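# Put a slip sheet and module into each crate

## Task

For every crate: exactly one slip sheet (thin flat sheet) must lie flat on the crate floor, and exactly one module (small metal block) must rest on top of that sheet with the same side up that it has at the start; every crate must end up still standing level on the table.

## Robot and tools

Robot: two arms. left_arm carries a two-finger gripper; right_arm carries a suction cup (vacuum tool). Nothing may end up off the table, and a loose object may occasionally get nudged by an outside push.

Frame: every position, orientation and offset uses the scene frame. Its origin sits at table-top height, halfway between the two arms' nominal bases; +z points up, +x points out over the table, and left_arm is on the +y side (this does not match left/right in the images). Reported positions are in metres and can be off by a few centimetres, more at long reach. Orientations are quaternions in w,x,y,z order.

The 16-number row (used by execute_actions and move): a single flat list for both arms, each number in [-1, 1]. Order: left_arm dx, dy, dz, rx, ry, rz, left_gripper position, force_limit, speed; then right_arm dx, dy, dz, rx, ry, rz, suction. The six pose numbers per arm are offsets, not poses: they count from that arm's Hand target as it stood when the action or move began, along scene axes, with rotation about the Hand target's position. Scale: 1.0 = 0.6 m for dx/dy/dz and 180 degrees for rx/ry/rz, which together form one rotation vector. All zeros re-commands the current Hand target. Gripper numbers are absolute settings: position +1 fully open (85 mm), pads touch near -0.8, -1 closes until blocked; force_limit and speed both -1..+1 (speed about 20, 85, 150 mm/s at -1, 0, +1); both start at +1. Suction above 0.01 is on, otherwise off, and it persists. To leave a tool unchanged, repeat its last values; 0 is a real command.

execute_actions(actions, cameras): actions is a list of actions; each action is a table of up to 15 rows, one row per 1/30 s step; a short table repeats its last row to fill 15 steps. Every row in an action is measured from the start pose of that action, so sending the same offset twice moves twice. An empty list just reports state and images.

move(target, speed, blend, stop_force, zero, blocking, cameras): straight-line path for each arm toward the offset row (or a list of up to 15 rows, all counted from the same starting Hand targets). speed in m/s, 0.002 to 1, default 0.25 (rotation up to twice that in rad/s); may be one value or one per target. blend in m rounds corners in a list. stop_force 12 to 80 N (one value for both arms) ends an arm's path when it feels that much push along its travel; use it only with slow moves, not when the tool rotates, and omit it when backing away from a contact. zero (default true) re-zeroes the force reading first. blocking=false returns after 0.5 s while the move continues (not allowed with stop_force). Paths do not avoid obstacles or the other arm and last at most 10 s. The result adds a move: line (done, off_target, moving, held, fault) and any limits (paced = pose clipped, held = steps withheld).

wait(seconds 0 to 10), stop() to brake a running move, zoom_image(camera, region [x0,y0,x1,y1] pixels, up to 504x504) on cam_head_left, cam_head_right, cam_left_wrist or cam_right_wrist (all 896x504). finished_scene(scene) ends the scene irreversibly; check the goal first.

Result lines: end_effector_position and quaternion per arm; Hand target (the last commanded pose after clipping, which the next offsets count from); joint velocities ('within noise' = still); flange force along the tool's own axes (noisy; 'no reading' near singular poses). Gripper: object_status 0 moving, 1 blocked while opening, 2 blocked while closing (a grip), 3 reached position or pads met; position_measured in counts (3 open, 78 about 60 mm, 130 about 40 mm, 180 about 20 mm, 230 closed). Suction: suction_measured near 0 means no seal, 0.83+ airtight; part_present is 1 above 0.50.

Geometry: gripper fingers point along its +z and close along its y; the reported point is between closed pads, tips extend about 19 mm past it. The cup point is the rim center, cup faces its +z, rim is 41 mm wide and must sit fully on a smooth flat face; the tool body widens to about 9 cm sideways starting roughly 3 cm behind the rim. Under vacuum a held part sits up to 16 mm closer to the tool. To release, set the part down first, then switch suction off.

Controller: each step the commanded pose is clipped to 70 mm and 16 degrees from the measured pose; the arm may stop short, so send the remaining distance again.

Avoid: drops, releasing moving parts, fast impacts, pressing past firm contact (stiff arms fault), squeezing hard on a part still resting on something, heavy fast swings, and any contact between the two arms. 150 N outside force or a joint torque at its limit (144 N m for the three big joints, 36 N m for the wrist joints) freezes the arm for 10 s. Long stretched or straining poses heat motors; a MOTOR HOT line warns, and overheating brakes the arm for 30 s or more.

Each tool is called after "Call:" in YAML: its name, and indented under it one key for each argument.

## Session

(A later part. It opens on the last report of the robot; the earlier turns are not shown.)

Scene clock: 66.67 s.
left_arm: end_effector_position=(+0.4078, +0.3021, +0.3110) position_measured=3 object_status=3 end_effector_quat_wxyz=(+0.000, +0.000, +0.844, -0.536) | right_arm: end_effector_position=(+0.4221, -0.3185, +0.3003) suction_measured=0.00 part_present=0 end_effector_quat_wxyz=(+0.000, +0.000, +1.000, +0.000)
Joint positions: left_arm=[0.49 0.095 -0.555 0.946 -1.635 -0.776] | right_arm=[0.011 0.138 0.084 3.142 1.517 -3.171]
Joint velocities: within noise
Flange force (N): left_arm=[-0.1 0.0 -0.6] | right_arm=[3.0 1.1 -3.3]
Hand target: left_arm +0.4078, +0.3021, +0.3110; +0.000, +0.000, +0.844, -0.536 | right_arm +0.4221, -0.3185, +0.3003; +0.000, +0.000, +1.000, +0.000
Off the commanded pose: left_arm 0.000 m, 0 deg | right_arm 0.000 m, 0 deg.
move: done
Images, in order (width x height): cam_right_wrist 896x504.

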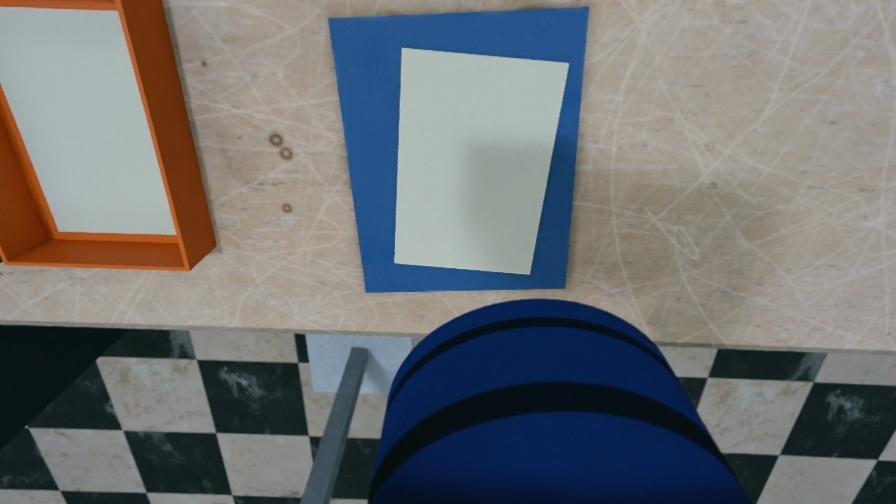

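Call:
move:
  target:
    - [0,0,0,0,0,0,1,0,0,-0.148,-0.0043,-0.2,0,0,-0.0183,0]
    - [0,0,0,0,0,0,1,0,0,-0.148,-0.0043,-0.459,0,0,-0.0183,0]
  speed: [0.25,0.2]
  blend: [0.03,0]
  cameras: ["cam_right_wrist"]

Call:
move:
  target: [0,0,0,0,0,0,1,0,0,0,0,-0.06,0,0,0,1]
  speed: 0.012
  stop_force: 12
  cameras: []

Call:
move:
  target: [0,0,0,0,0,0,1,0,0,0,0,0.05,0,0,0,1]
  speed: 0.04
  cameras: ["cam_left_wrist","cam_right_wrist"]

Scene clock: 72.13 s.
left_arm: end_effector_position=(+0.4078, +0.3021, +0.3110) position_measured=3 object_status=3 end_effector_quat_wxyz=(+0.000, +0.000, +0.844, -0.536) | right_arm: end_effector_position=(+0.3332, -0.3211, +0.0248) suction_measured=0.00 part_present=0 end_effector_quat_wxyz=(+0.000, +0.029, +1.000, +0.000)
Joint positions: left_arm=[0.49 0.095 -0.555 0.946 -1.635 -0.776] | right_arm=[0.011 0.204 -0.549 3.142 0.818 -3.228]
Joint velocities: within noise
Flange force (N): left_arm=[-0.2 0.4 -0.3] | right_arm=[1.1 1.0 -5.0]
Hand target: left_arm +0.4078, +0.3021, +0.3110; +0.000, +0.000, +0.844, -0.536 | right_arm +0.3333, -0.3211, +0.0249; +0.000, +0.029, +1.000, +0.000
Off the commanded pose: left_arm 0.000 m, 0 deg | right_arm 0.000 m, 0 deg.
move: done
Images, in order (width x height): cam_right_wrist 896x504.

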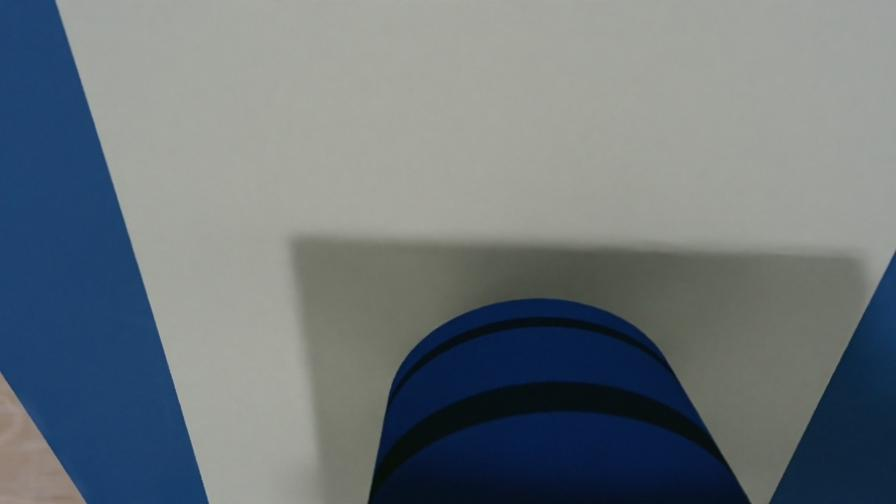

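Scene clock: 75.27 s.
left_arm: end_effector_position=(+0.4078, +0.3021, +0.3110) position_measured=3 object_status=3 end_effector_quat_wxyz=(+0.000, +0.000, +0.844, -0.536) | right_arm: end_effector_position=(+0.3333, -0.3211, -0.0051) suction_measured=0.99 part_present=1 end_effector_quat_wxyz=(+0.000, +0.029, +1.000, +0.000)
Joint positions: left_arm=[0.49 0.095 -0.555 0.946 -1.635 -0.776] | right_arm=[0.011 0.265 -0.567 3.142 0.738 -3.228]
Joint velocities: within noise
Flange force (N): left_arm=[-0.3 0.2 -0.5] | right_arm=[6.1 -1.7 -34.7]
Hand target: left_arm +0.4078, +0.3021, +0.3110; +0.000, +0.000, +0.844, -0.536 | right_arm +0.3333, -0.3211, -0.0051; +0.000, +0.029, +1.000, +0.000 (not the last commanded pose)
Off the commanded pose: left_arm 0.000 m, 0 deg | right_arm 0.006 m, 0 deg.
move: contact (right_arm)
No camera images: "cameras" was empty.

Scene clock: 76.33 s.
left_arm: end_effector_position=(+0.4078, +0.3021, +0.3110) position_measured=3 object_status=3 end_effector_quat_wxyz=(+0.000, +0.000, +0.844, -0.536) | right_arm: end_effector_position=(+0.3333, -0.3211, +0.0249) suction_measured=0.99 part_present=1 end_effector_quat_wxyz=(+0.000, +0.029, +1.000, +0.000)
Joint positions: left_arm=[0.49 0.095 -0.555 0.946 -1.635 -0.776] | right_arm=[0.011 0.204 -0.548 3.142 0.818 -3.228]
Joint velocities: within noise
Flange force (N): left_arm=[-0.7 0.8 -0.5] | right_arm=[1.1 1.4 -5.8]
Hand target: left_arm +0.4078, +0.3021, +0.3110; +0.000, +0.000, +0.844, -0.536 | right_arm +0.3333, -0.3211, +0.0249; +0.000, +0.029, +1.000, +0.000
Off the commanded pose: left_arm 0.000 m, 0 deg | right_arm 0.000 m, 0 deg.
move: done
Images, in order (width x height): cam_left_wrist 896x504, cam_right_wrist 896x504.

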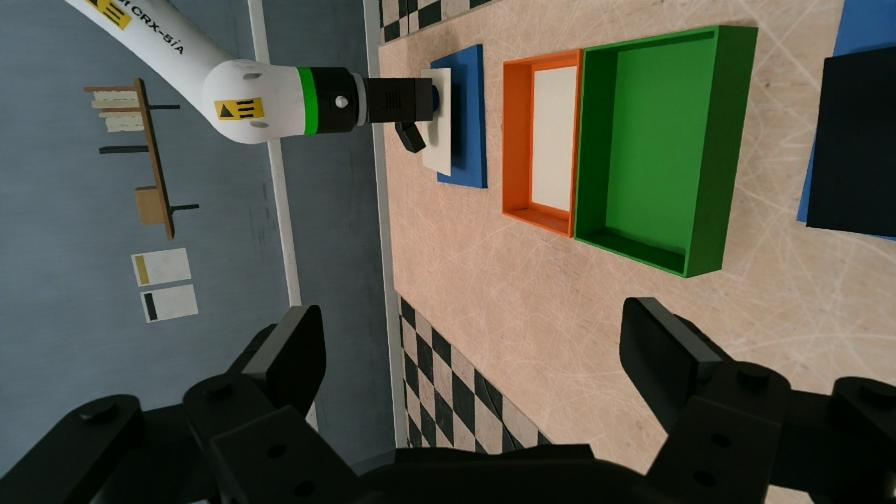

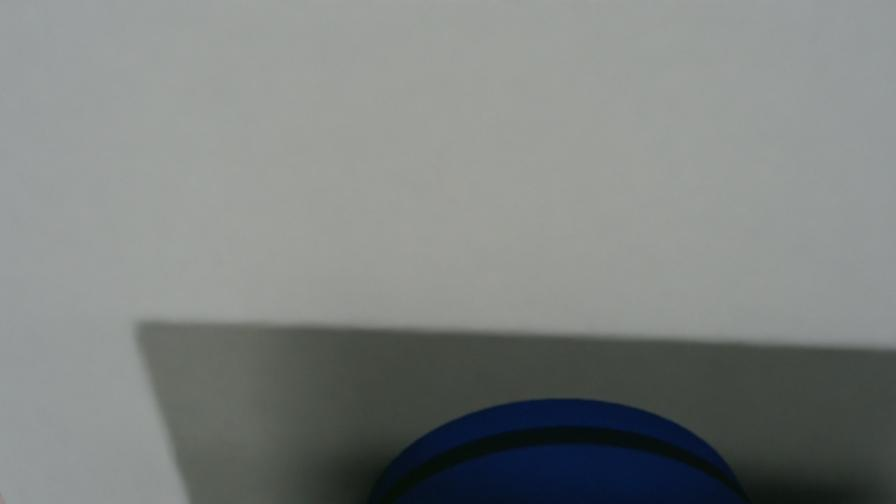

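Call:
move:
  target:
    - [0,0,0,0,0,0,1,0,0,0,0,0.18,0,0,0,1]
    - [0,0,0,0,0,0,1,0,0,0.0317,0.6797,0.18,0,0,0.0183,1]
    - [0,0,0,0,0,0,1,0,0,0.0317,0.6797,0.032,0,0,0.0183,1]
  speed: [0.12,0.17,0.1]
  blend: [0.03,0.03,0]
  cameras: ["cam_left_wrist","cam_head_right"]

Call:
zoom_image:
  camera: "cam_left_wrist"
  region: [520, 0, 800, 300]

Call:
zoom_image:
  camera: "cam_head_right"
  region: [390, 320, 510, 420]

Scene clock: 82.87 s.
left_arm: end_effector_position=(+0.4078, +0.3021, +0.3110) position_measured=3 object_status=3 end_effector_quat_wxyz=(+0.000, +0.000, +0.844, -0.536) | right_arm: end_effector_position=(+0.3524, +0.0867, +0.0442) suction_measured=0.99 part_present=1 end_effector_quat_wxyz=(+0.000, +0.000, +1.000, +0.000)
Joint positions: left_arm=[0.49 0.095 -0.555 0.946 -1.635 -0.776] | right_arm=[0.719 0.752 0.339 3.142 1.158 -3.879]
Joint velocities: within noise
Flange force (N): left_arm=[-0.3 0.4 -0.1] | right_arm=[1.8 -0.6 -4.7]
Hand target: left_arm +0.4078, +0.3021, +0.3110; +0.000, +0.000, +0.844, -0.536 | right_arm +0.3523, +0.0867, +0.0441; +0.000, +0.000, +1.000, +0.000
Off the commanded pose: left_arm 0.000 m, 0 deg | right_arm 0.000 m, 0 deg.
move: done
Images, in order (width x height): cam_head_right 896x504, cam_left_wrist 896x504.

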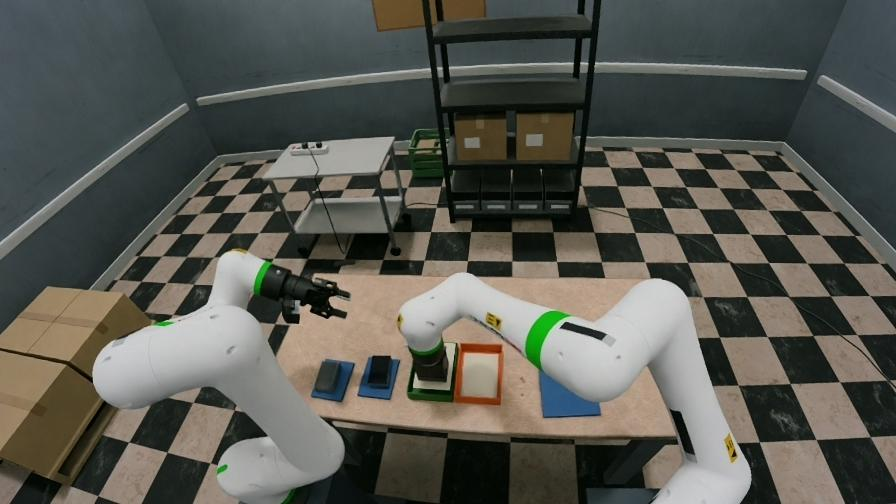

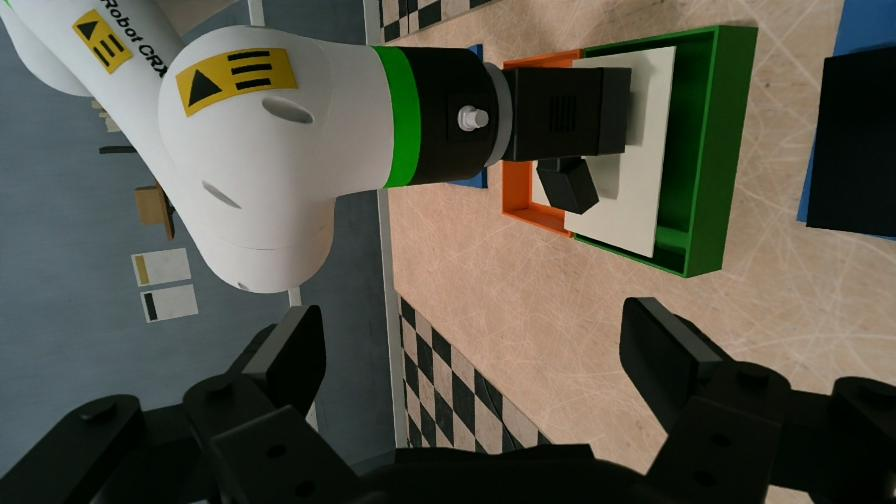

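Scaled by 1.680 from the camera's 896x504 image, which has a finer 1280x720 frame.

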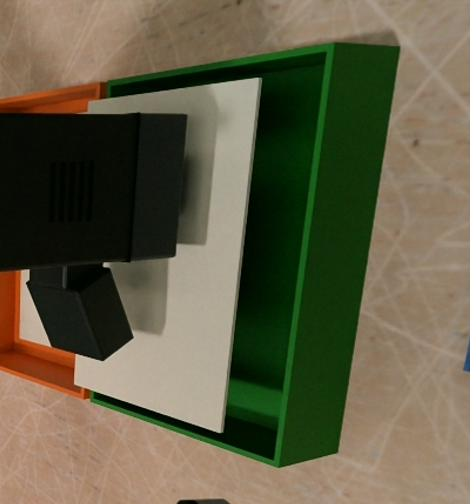

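Scaled by 4.200 from the camera's 896x504 image, which has a finer 1280x720 frame.

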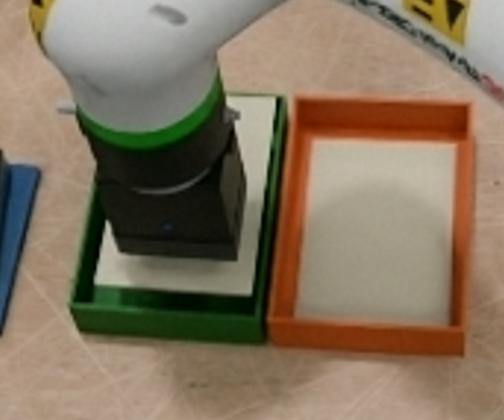

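Call:
move:
  target: [0,0,0,0,0,0,1,0,0,0,0,-0.04,0,0,0,1]
  speed: 0.05
  cameras: ["cam_left_wrist","cam_head_right"]

Call:
zoom_image:
  camera: "cam_left_wrist"
  region: [520, 0, 800, 300]

Call:
zoom_image:
  camera: "cam_head_right"
  region: [390, 320, 510, 420]

Scene clock: 85.17 s.
left_arm: end_effector_position=(+0.4078, +0.3021, +0.3110) position_measured=3 object_status=3 end_effector_quat_wxyz=(+0.000, +0.000, +0.844, -0.536) | right_arm: end_effector_position=(+0.3523, +0.0867, +0.0202) suction_measured=0.99 part_present=1 end_effector_quat_wxyz=(+0.000, +0.000, +1.000, +0.000)
Joint positions: left_arm=[0.49 0.095 -0.555 0.946 -1.635 -0.776] | right_arm=[0.719 0.778 0.323 3.142 1.115 -3.879]
Joint velocities: within noise
Flange force (N): left_arm=[-0.3 0.5 -0.4] | right_arm=[1.4 -0.2 -4.8]
Hand target: left_arm +0.4078, +0.3021, +0.3110; +0.000, +0.000, +0.844, -0.536 | right_arm +0.3523, +0.0867, +0.0201; +0.000, +0.000, +1.000, +0.000
Off the commanded pose: left_arm 0.000 m, 0 deg | right_arm 0.000 m, 0 deg.
move: done
Images, in order (width x height): cam_head_right 896x504, cam_left_wrist 896x504.

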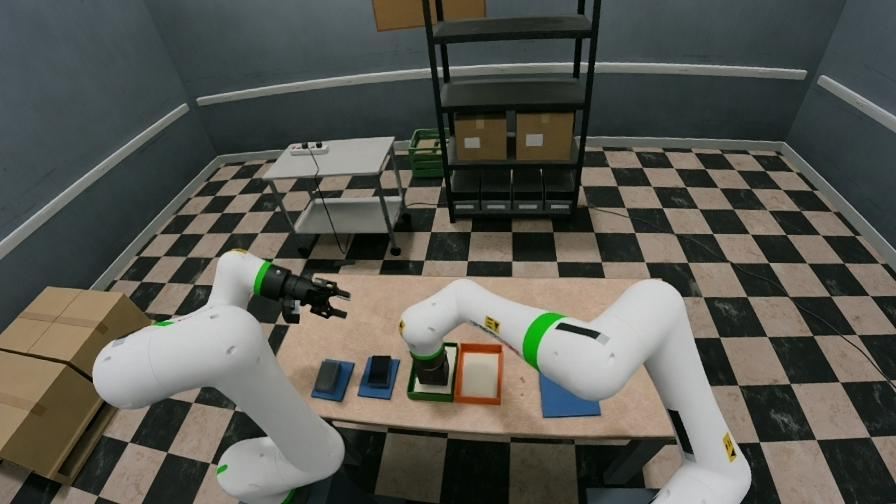

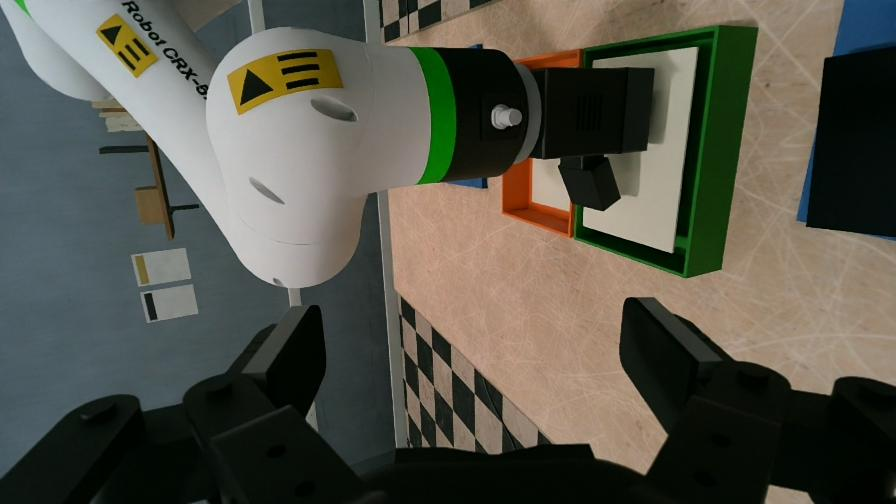

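Scaled by 1.680 from the camera's 896x504 image, which has a finer 1280x720 frame.

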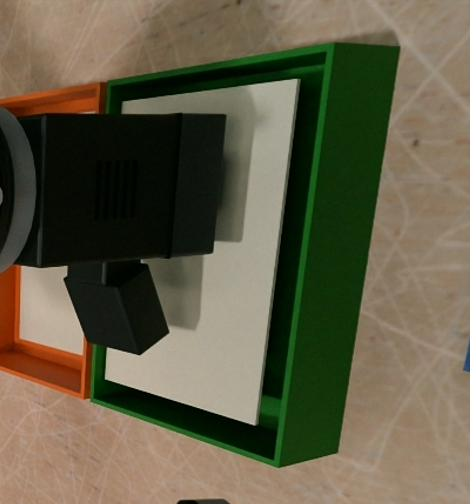

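Scaled by 4.200 from the camera's 896x504 image, which has a finer 1280x720 frame.

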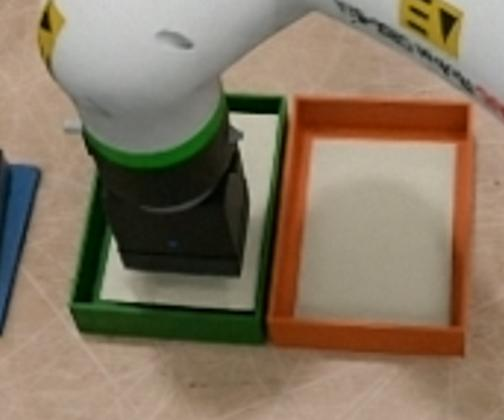

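Looks centred. Place.

Call:
move:
  target: [0,0,0,0,0,0,1,0,0,0,0,-0.068,0,0,0,1]
  speed: 0.015
  stop_force: 12
  cameras: []

Call:
execute_actions:
  actions:
    - [[0,0,0,0,0,0,1,0,0,0,0,0.008,0,0,0,0]]
    - [[0,0,0,0,0,0,1,0,0,0,0,0,0,0,0,0]]
  cameras: []

Call:
move:
  target:
    - [0,0,0,0,0,0,1,0,0,0,0,0.05,0,0,0,0]
    - [0,0,0,0,0,0,1,0,0,0,0,0.23,0,0,0,0]
  speed: [0.04,0.15]
  cameras: ["cam_left_wrist","cam_right_wrist"]

Scene clock: 90.07 s.
left_arm: end_effector_position=(+0.4078, +0.3021, +0.3110) position_measured=3 object_status=3 end_effector_quat_wxyz=(+0.000, +0.000, +0.844, -0.536) | right_arm: end_effector_position=(+0.3524, +0.0868, -0.0114) suction_measured=0.99 part_present=1 end_effector_quat_wxyz=(+0.000, +0.000, +1.000, +0.000)
Joint positions: left_arm=[0.49 0.095 -0.555 0.946 -1.635 -0.776] | right_arm=[0.719 0.816 0.307 3.142 1.061 -3.879]
Joint velocities: within noise
Flange force (N): left_arm=[-0.3 0.4 -0.7] | right_arm=[4.0 -4.3 -27.9]
Hand target: left_arm +0.4078, +0.3021, +0.3110; +0.000, +0.000, +0.844, -0.536 | right_arm +0.3524, +0.0868, -0.0114; +0.000, +0.000, +1.000, +0.000 (not the last commanded pose)
Off the commanded pose: left_arm 0.000 m, 0 deg | right_arm 0.009 m, 0 deg.
move: contact (right_arm)
No camera images: "cameras" was empty.

Scene clock: 91.27 s.
left_arm: end_effector_position=(+0.4078, +0.3021, +0.3110) position_measured=3 object_status=3 end_effector_quat_wxyz=(+0.000, +0.000, +0.844, -0.536) | right_arm: end_effector_position=(+0.3524, +0.0868, -0.0066) suction_measured=0.00 part_present=0 end_effector_quat_wxyz=(+0.000, +0.000, +1.000, +0.000)
Joint positions: left_arm=[0.49 0.095 -0.555 0.946 -1.635 -0.776] | right_arm=[0.719 0.81 0.309 3.142 1.069 -3.879]
Joint velocities: within noise
Flange force (N): left_arm=[-0.1 0.1 -1.1] | right_arm=[2.9 -0.8 -18.5]
Flange force at the end of the 1st action (N): left_arm=[-0.5 0.1 -0.7] | right_arm=[2.6 -0.9 -17.8]
Hand target: left_arm +0.4078, +0.3021, +0.3110; +0.000, +0.000, +0.844, -0.536 | right_arm +0.3524, +0.0868, -0.0066; +0.000, +0.000, +1.000, +0.000
Off the commanded pose: left_arm 0.000 m, 0 deg | right_arm 0.000 m, 0 deg.
No camera images: "cameras" was empty.

Scene clock: 93.17 s.
left_arm: end_effector_position=(+0.4078, +0.3021, +0.3110) position_measured=3 object_status=3 end_effector_quat_wxyz=(+0.000, +0.000, +0.844, -0.536) | right_arm: end_effector_position=(+0.3524, +0.0868, +0.1314) suction_measured=0.00 part_present=0 end_effector_quat_wxyz=(+0.000, +0.000, +1.000, +0.000)
Joint positions: left_arm=[0.49 0.095 -0.555 0.946 -1.635 -0.776] | right_arm=[0.719 0.678 0.43 3.142 1.323 -3.879]
Joint velocities: within noise
Flange force (N): left_arm=[0.3 0.1 -0.2] | right_arm=[3.3 -2.9 -4.0]
Hand target: left_arm +0.4078, +0.3021, +0.3110; +0.000, +0.000, +0.844, -0.536 | right_arm +0.3524, +0.0868, +0.1314; +0.000, +0.000, +1.000, +0.000
Off the commanded pose: left_arm 0.000 m, 0 deg | right_arm 0.000 m, 0 deg.
move: done
Images, in order (width x height): cam_left_wrist 896x504, cam_right_wrist 896x504.

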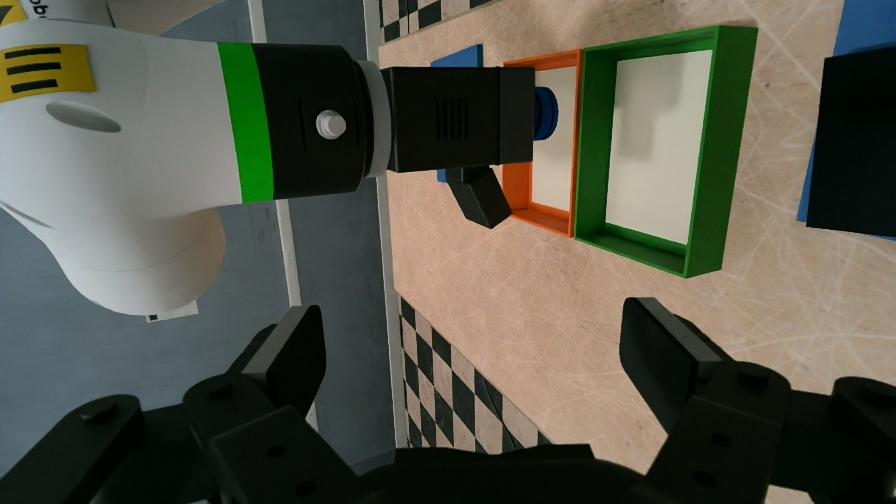

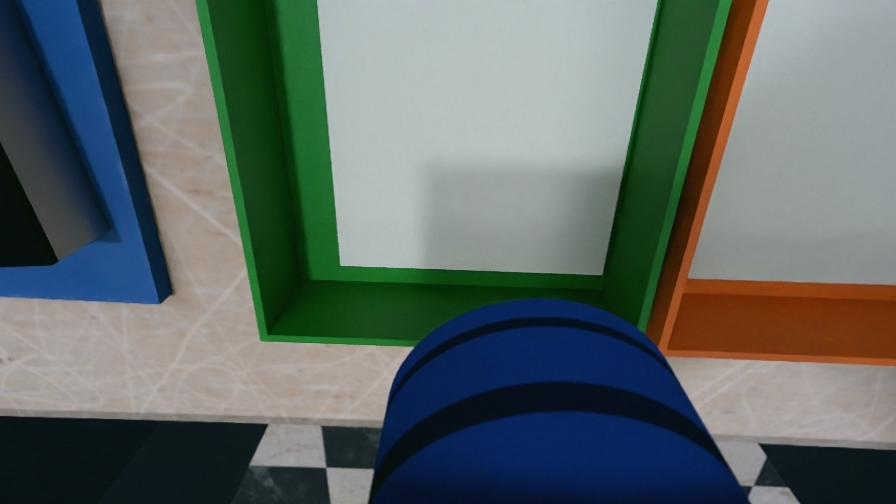

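Call:
zoom_image:
  camera: "cam_right_wrist"
  region: [520, 0, 760, 300]

Call:
zoom_image:
  camera: "cam_left_wrist"
  region: [540, 20, 760, 290]

Scaled by 1.680 from the camera's 896x504 image, which has a finer 1280x720 frame.

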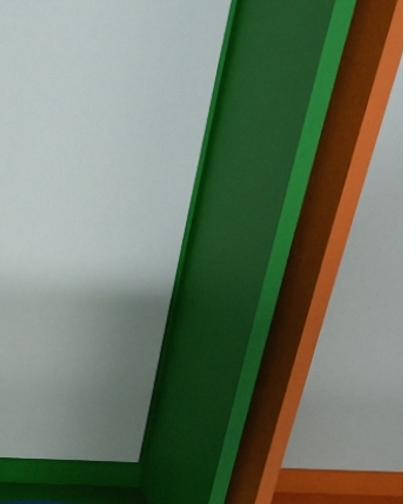

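Scaled by 1.867 from the camera's 896x504 image, which has a finer 1280x720 frame.

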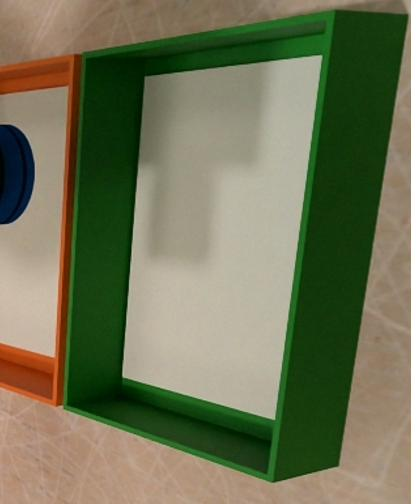

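Call:
move:
  target:
    - [0,0,0,0.36,0,0,1,0,0,0,-0.45,0.281,0,0,0,0]
    - [-0.056,-0.069,-0.302,0.3599,0.011,0.0173,1,0,0,0.013,-0.8447,0.281,0,0,0,0]
  speed: 0.3
  blend: [0.04,0]
  cameras: ["cam_left_wrist","cam_head_right"]

Scene clock: 110.17 s.
left_arm: end_effector_position=(+0.3742, +0.2607, +0.1298) position_measured=3 object_status=3 end_effector_quat_wxyz=(+0.000, -0.030, +1.000, +0.000) | right_arm: end_effector_position=(+0.3602, -0.4200, +0.3000) suction_measured=0.00 part_present=0 end_effector_quat_wxyz=(+0.000, +0.000, +1.000, +0.000)
Joint positions: left_arm=[-0.127 0.079 -0.35 0 -1.142 0.215] | right_arm=[-0.23 -0.068 -0.129 3.142 1.509 -2.929]
Joint velocities: within noise
Flange force (N): left_arm=[-0.1 0.4 -0.4] | right_arm=[2.0 1.1 -4.7]
Hand target: left_arm +0.3742, +0.2607, +0.1298; +0.000, -0.030, +1.000, +0.000 | right_arm +0.3602, -0.4200, +0.3000; +0.000, +0.000, +1.000, +0.000
Off the commanded pose: left_arm 0.000 m, 0 deg | right_arm 0.000 m, 0 deg.
move: done
Images, in order (width x height): cam_head_right 896x504, cam_left_wrist 896x504.

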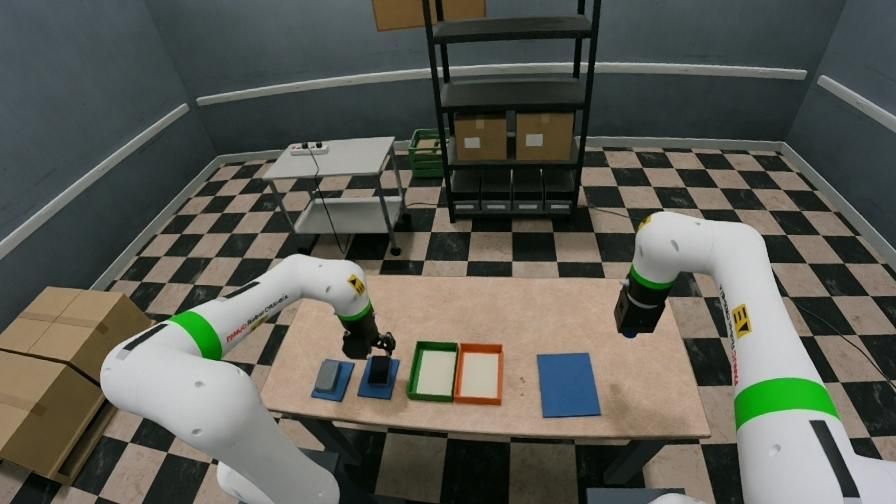

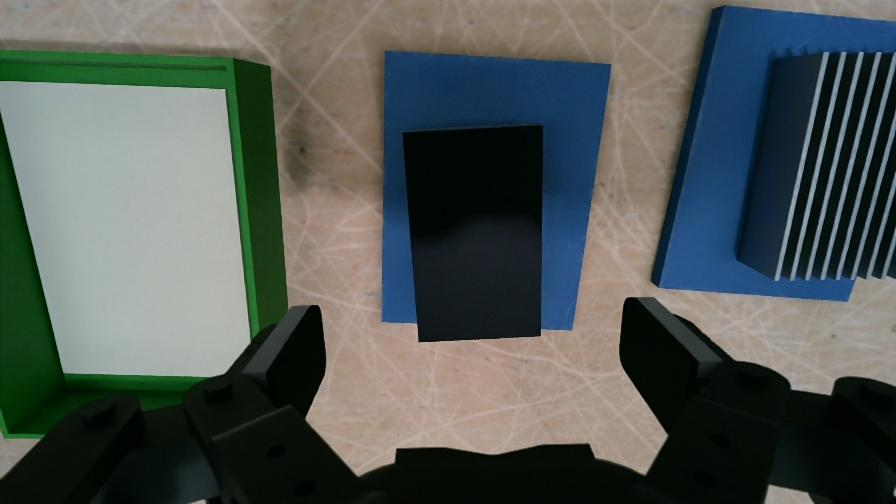

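Call:
move:
  target: [0,0.01,-0.1,0,0,0.0056,1,0,0,0,0,0,0,0,0,0]
  speed: 0.15
  cameras: ["cam_left_wrist"]

Scene clock: 115.23 s.
left_arm: end_effector_position=(+0.3742, +0.2667, +0.0698) position_measured=3 object_status=3 end_effector_quat_wxyz=(+0.000, -0.039, +0.999, +0.000) | right_arm: end_effector_position=(+0.3602, -0.4200, +0.3000) suction_measured=0.00 part_present=0 end_effector_quat_wxyz=(+0.000, +0.000, +1.000, +0.000)
Joint positions: left_arm=[-0.113 0.15 -0.43 0 -0.991 0.218] | right_arm=[-0.23 -0.067 -0.129 3.142 1.509 -2.929]
Joint velocities: within noise
Flange force (N): left_arm=[0.2 0.5 0.0] | right_arm=[0.3 2.1 -3.8]
Hand target: left_arm +0.3742, +0.2667, +0.0698; +0.000, -0.039, +0.999, +0.000 | right_arm +0.3602, -0.4200, +0.3000; +0.000, +0.000, +1.000, +0.000
Off the commanded pose: left_arm 0.000 m, 0 deg | right_arm 0.000 m, 0 deg.
move: done
Images, in order (width x height): cam_left_wrist 896x504.

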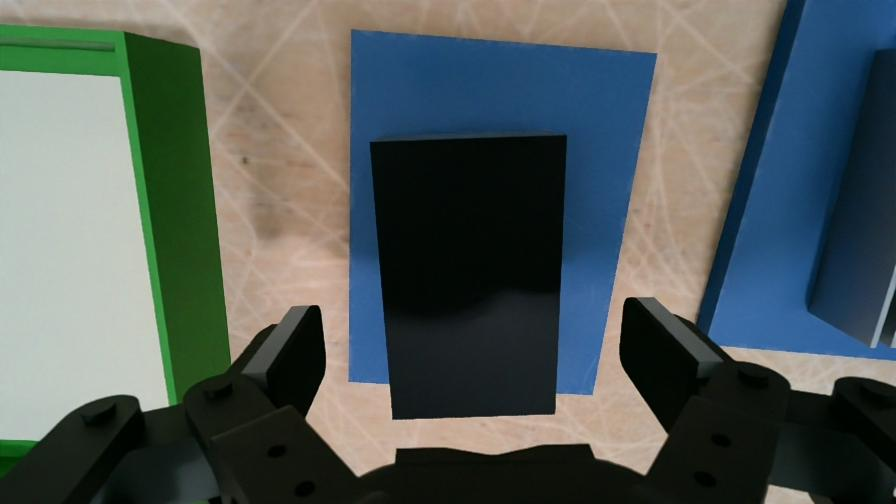

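Call:
move:
  target: [0,0,-0.072,0,0,0,1,0,0,0,0,0,0,0,0,0]
  speed: 0.06
  stop_force: 15
  cameras: ["cam_left_wrist"]

Scene clock: 118.30 s.
left_arm: end_effector_position=(+0.3742, +0.2667, +0.0266) position_measured=3 object_status=3 end_effector_quat_wxyz=(+0.000, -0.039, +0.999, +0.000) | right_arm: end_effector_position=(+0.3602, -0.4200, +0.3000) suction_measured=0.00 part_present=0 end_effector_quat_wxyz=(+0.000, +0.000, +1.000, +0.000)
Joint positions: left_arm=[-0.113 0.219 -0.47 0 -0.881 0.218] | right_arm=[-0.23 -0.067 -0.129 3.142 1.509 -2.929]
Joint velocities: within noise
Flange force (N): left_arm=[-0.3 0.1 -0.2] | right_arm=[1.4 2.0 -3.7]
Hand target: left_arm +0.3742, +0.2667, +0.0266; +0.000, -0.039, +0.999, +0.000 | right_arm +0.3602, -0.4200, +0.3000; +0.000, +0.000, +1.000, +0.000
Off the commanded pose: left_arm 0.000 m, 0 deg | right_arm 0.000 m, 0 deg.
move: done
Images, in order (width x height): cam_left_wrist 896x504.

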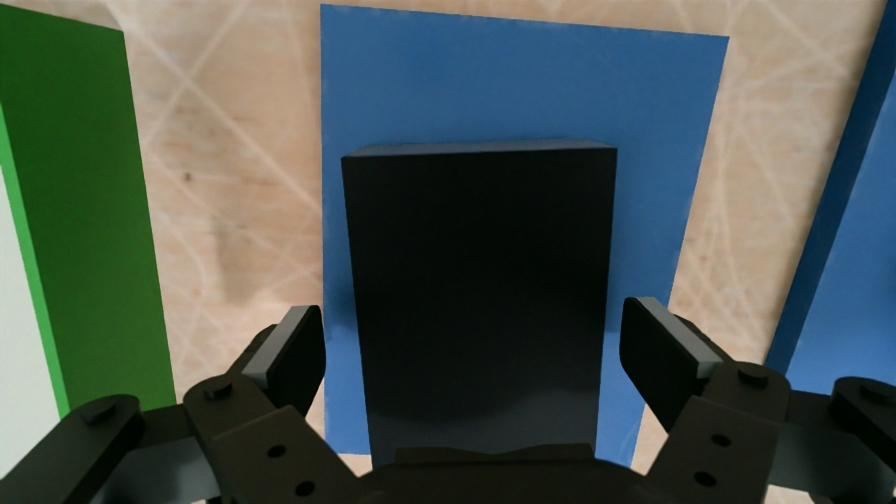

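Call:
move:
  target:
    - [0.01,0,0,0,0,0,1,0,0,0,0,0,0,0,0,0]
    - [0.01,0,0,0,0,0,-1,-0.6,-1,0,0,0,0,0,0,0]
  speed: 0.05
  cameras: ["cam_left_wrist"]

Scene clock: 122.57 s.
left_arm: end_effector_position=(+0.3802, +0.2667, +0.0267) position_measured=78 object_status=2 end_effector_quat_wxyz=(+0.000, -0.039, +0.999, +0.000) | right_arm: end_effector_position=(+0.3602, -0.4200, +0.3000) suction_measured=0.00 part_present=0 end_effector_quat_wxyz=(+0.000, +0.000, +1.000, +0.000)
Joint positions: left_arm=[-0.111 0.231 -0.455 0 -0.885 0.216] | right_arm=[-0.23 -0.067 -0.129 3.142 1.509 -2.929]
Joint velocities: within noise
Flange force (N): left_arm=[0.6 1.9 -10.4] | right_arm=[0.6 1.5 -4.2]
Hand target: left_arm +0.3802, +0.2667, +0.0266; +0.000, -0.039, +0.999, +0.000 | right_arm +0.3602, -0.4200, +0.3000; +0.000, +0.000, +1.000, +0.000
Off the commanded pose: left_arm 0.000 m, 0 deg | right_arm 0.000 m, 0 deg.
move: done
Images, in order (width x height): cam_left_wrist 896x504.

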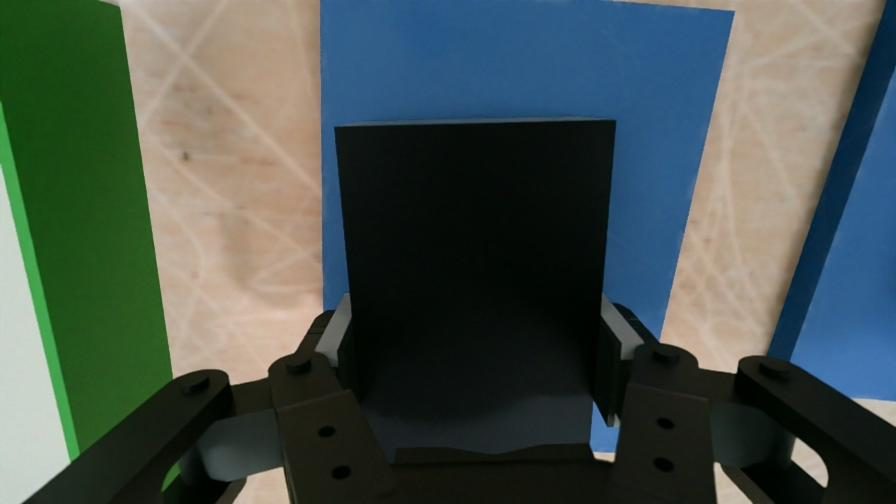

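Call:
move:
  target:
    - [0,0,0.03,0,0,0,-1,-0.6,-1,0,0,0,0,0,0,0]
    - [0,0,0.16,0,0,0,-1,-0.6,-1,0,0,0,0,0,0,0]
    - [0.0147,-0.5245,0.16,0,0,-0.025,-1,-0.6,-1,0,0,0,0,0,0,0]
    - [0.0147,-0.5245,0.07,0,0,-0.025,-1,-0.6,-1,0,0,0,0,0,0,0]
  speed: [0.04,0.12,0.18,0.1]
  blend: [0.01,0.03,0.03,0]
  cameras: ["cam_left_wrist","cam_head_right"]

Call:
zoom_image:
  camera: "cam_head_right"
  region: [410, 320, 530, 420]

Scene clock: 130.00 s.
left_arm: end_effector_position=(+0.3890, -0.0480, +0.0686) position_measured=78 object_status=2 end_effector_quat_wxyz=(+0.000, +0.000, +1.000, +0.000) | right_arm: end_effector_position=(+0.3602, -0.4200, +0.3000) suction_measured=0.00 part_present=0 end_effector_quat_wxyz=(+0.000, +0.000, +1.000, +0.000)
Joint positions: left_arm=[-0.654 0.624 0.233 0 -1.18 0.681] | right_arm=[-0.23 -0.067 -0.129 3.142 1.509 -2.929]
Joint velocities: within noise
Flange force (N): left_arm=[1.5 2.4 -0.1] | right_arm=[1.5 1.8 -3.9]
Hand target: left_arm +0.3890, -0.0480, +0.0686; +0.000, +0.000, +1.000, +0.000 | right_arm +0.3602, -0.4200, +0.3000; +0.000, +0.000, +1.000, +0.000
Off the commanded pose: left_arm 0.000 m, 0 deg | right_arm 0.000 m, 0 deg.
move: done; blend cut to 0.009 m at target 1, 0.027 m at target 3
Images, in order (width x height): cam_head_right 896x504, cam_left_wrist 896x504.

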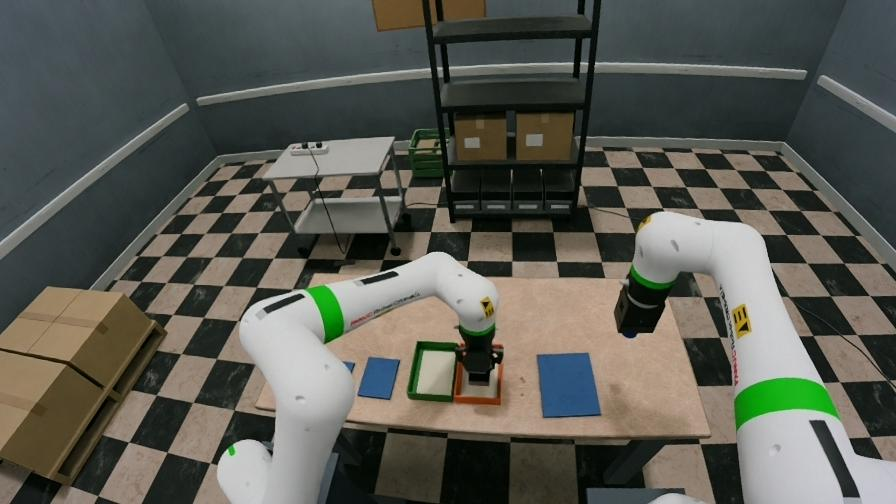

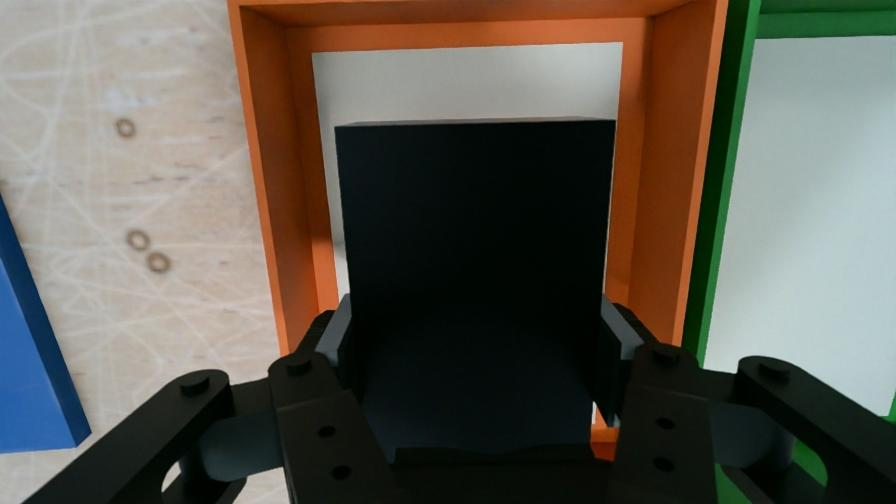

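Scaled by 4.200 from the camera's 896x504 image, which has a finer 1280x720 frame.

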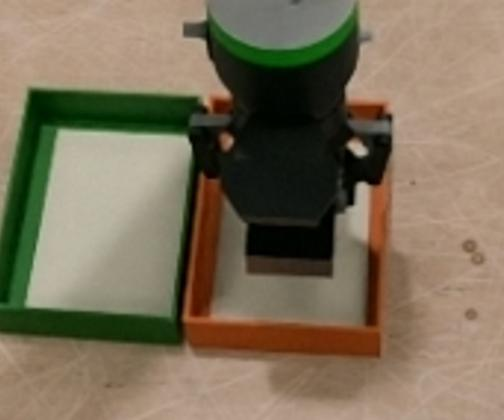

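Call:
move:
  target: [0,0,-0.063,0,0,0,-1,-0.6,-1,0,0,0,0,0,0,0]
  speed: 0.07
  cameras: ["cam_left_wrist","cam_head_right"]

Call:
zoom_image:
  camera: "cam_head_right"
  region: [410, 320, 530, 420]

Scene clock: 132.90 s.
left_arm: end_effector_position=(+0.3890, -0.0480, +0.0309) position_measured=78 object_status=2 end_effector_quat_wxyz=(+0.000, +0.000, +1.000, +0.000) | right_arm: end_effector_position=(+0.3602, -0.4200, +0.3000) suction_measured=0.00 part_present=0 end_effector_quat_wxyz=(+0.000, +0.000, +1.000, +0.000)
Joint positions: left_arm=[-0.654 0.663 0.2 0 -1.108 0.681] | right_arm=[-0.23 -0.067 -0.129 3.142 1.509 -2.929]
Joint velocities: within noise
Flange force (N): left_arm=[1.3 2.3 -0.2] | right_arm=[1.6 1.3 -3.6]
Hand target: left_arm +0.3890, -0.0480, +0.0308; +0.000, +0.000, +1.000, +0.000 | right_arm +0.3602, -0.4200, +0.3000; +0.000, +0.000, +1.000, +0.000
Off the commanded pose: left_arm 0.000 m, 0 deg | right_arm 0.000 m, 0 deg.
move: done
Images, in order (width x height): cam_head_right 896x504, cam_left_wrist 896x504.

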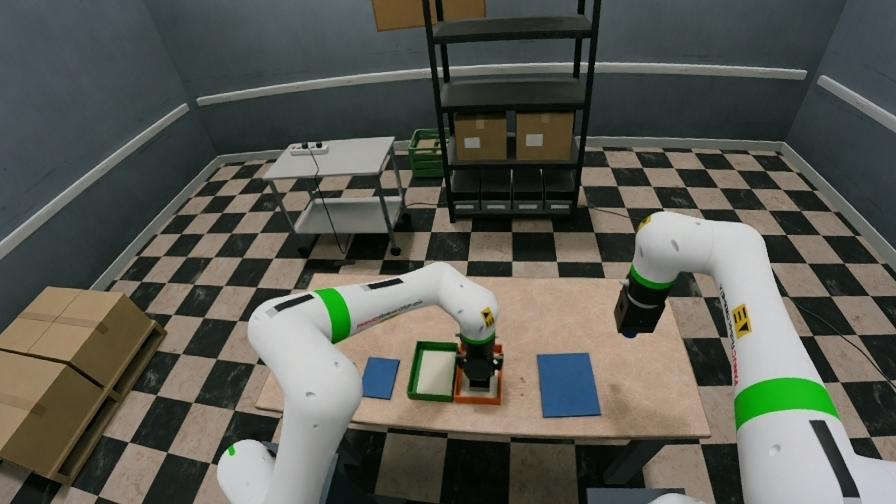

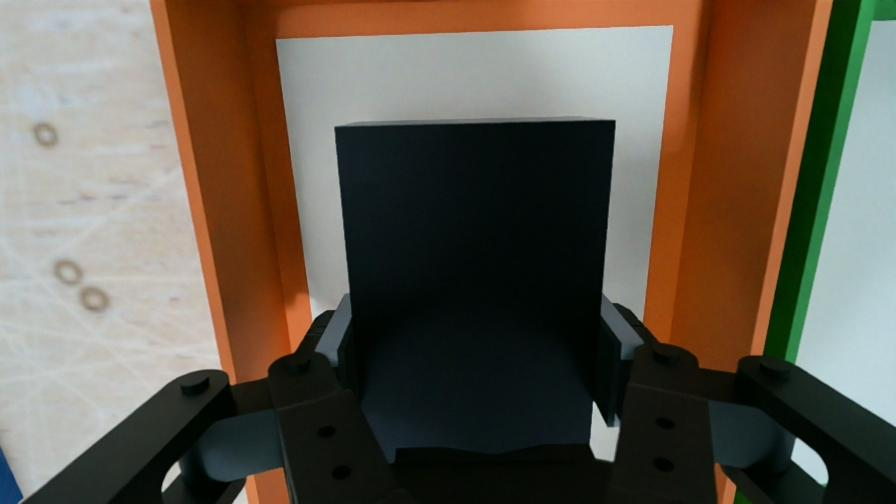

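Scaled by 4.200 from the camera's 896x504 image, which has a finer 1280x720 frame.

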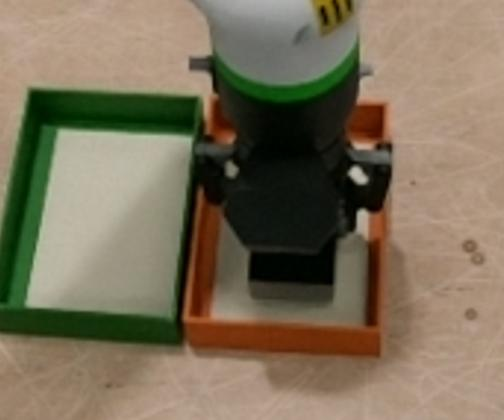

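Call:
move:
  target: [0,0,-0.04,0,0,0,-1,-0.6,-1,0,0,0,0,0,0,0]
  speed: 0.01
  stop_force: 12
  cameras: ["cam_left_wrist","cam_head_right"]

Call:
zoom_image:
  camera: "cam_head_right"
  region: [440, 330, 520, 420]

Scene clock: 137.13 s.
left_arm: end_effector_position=(+0.3890, -0.0480, +0.0216) position_measured=78 object_status=2 end_effector_quat_wxyz=(+0.000, +0.000, +1.000, +0.000) | right_arm: end_effector_position=(+0.3602, -0.4200, +0.3000) suction_measured=0.00 part_present=0 end_effector_quat_wxyz=(+0.000, +0.000, +1.000, +0.000)
Joint positions: left_arm=[-0.654 0.674 0.194 0 -1.09 0.681] | right_arm=[-0.23 -0.067 -0.129 3.142 1.509 -2.929]
Joint velocities: within noise
Flange force (N): left_arm=[3.6 6.9 -27.4] | right_arm=[1.0 1.8 -3.9]
Hand target: left_arm +0.3890, -0.0480, +0.0216; +0.000, +0.000, +1.000, +0.000 (not the last commanded pose) | right_arm +0.3602, -0.4200, +0.3000; +0.000, +0.000, +1.000, +0.000
Off the commanded pose: left_arm 0.015 m, 0 deg | right_arm 0.000 m, 0 deg.
move: contact (left_arm)
Images, in order (width x height): cam_head_right 896x504, cam_left_wrist 896x504.

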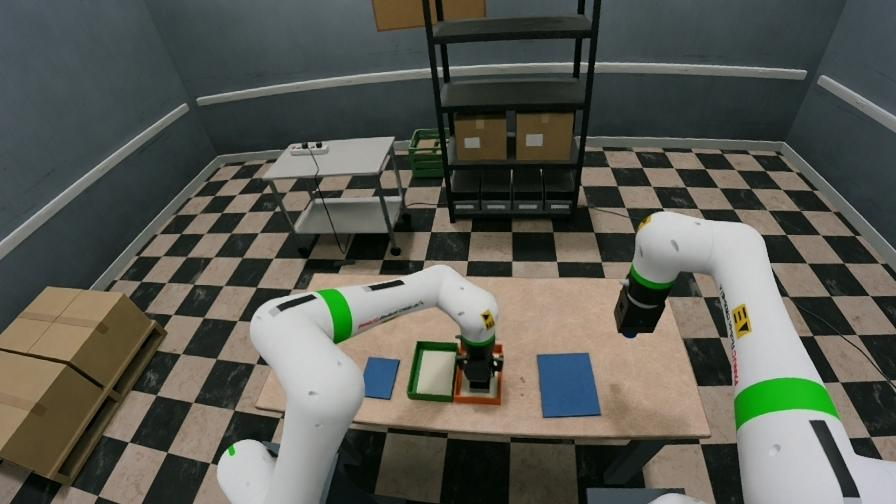

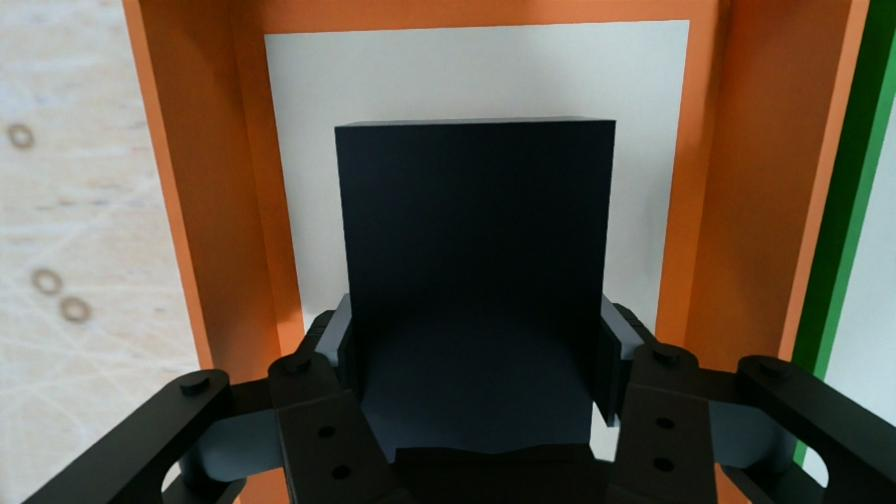

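Scaled by 5.600 from the camera's 896x504 image, which has a finer 1280x720 frame.

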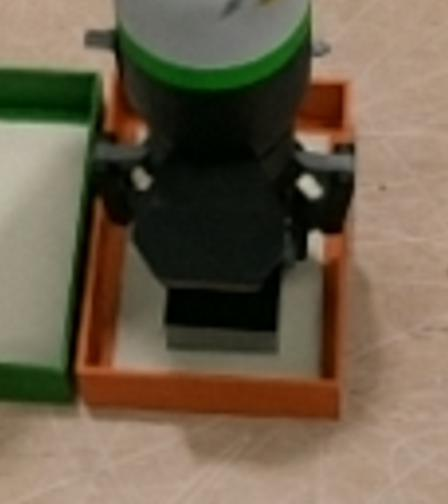

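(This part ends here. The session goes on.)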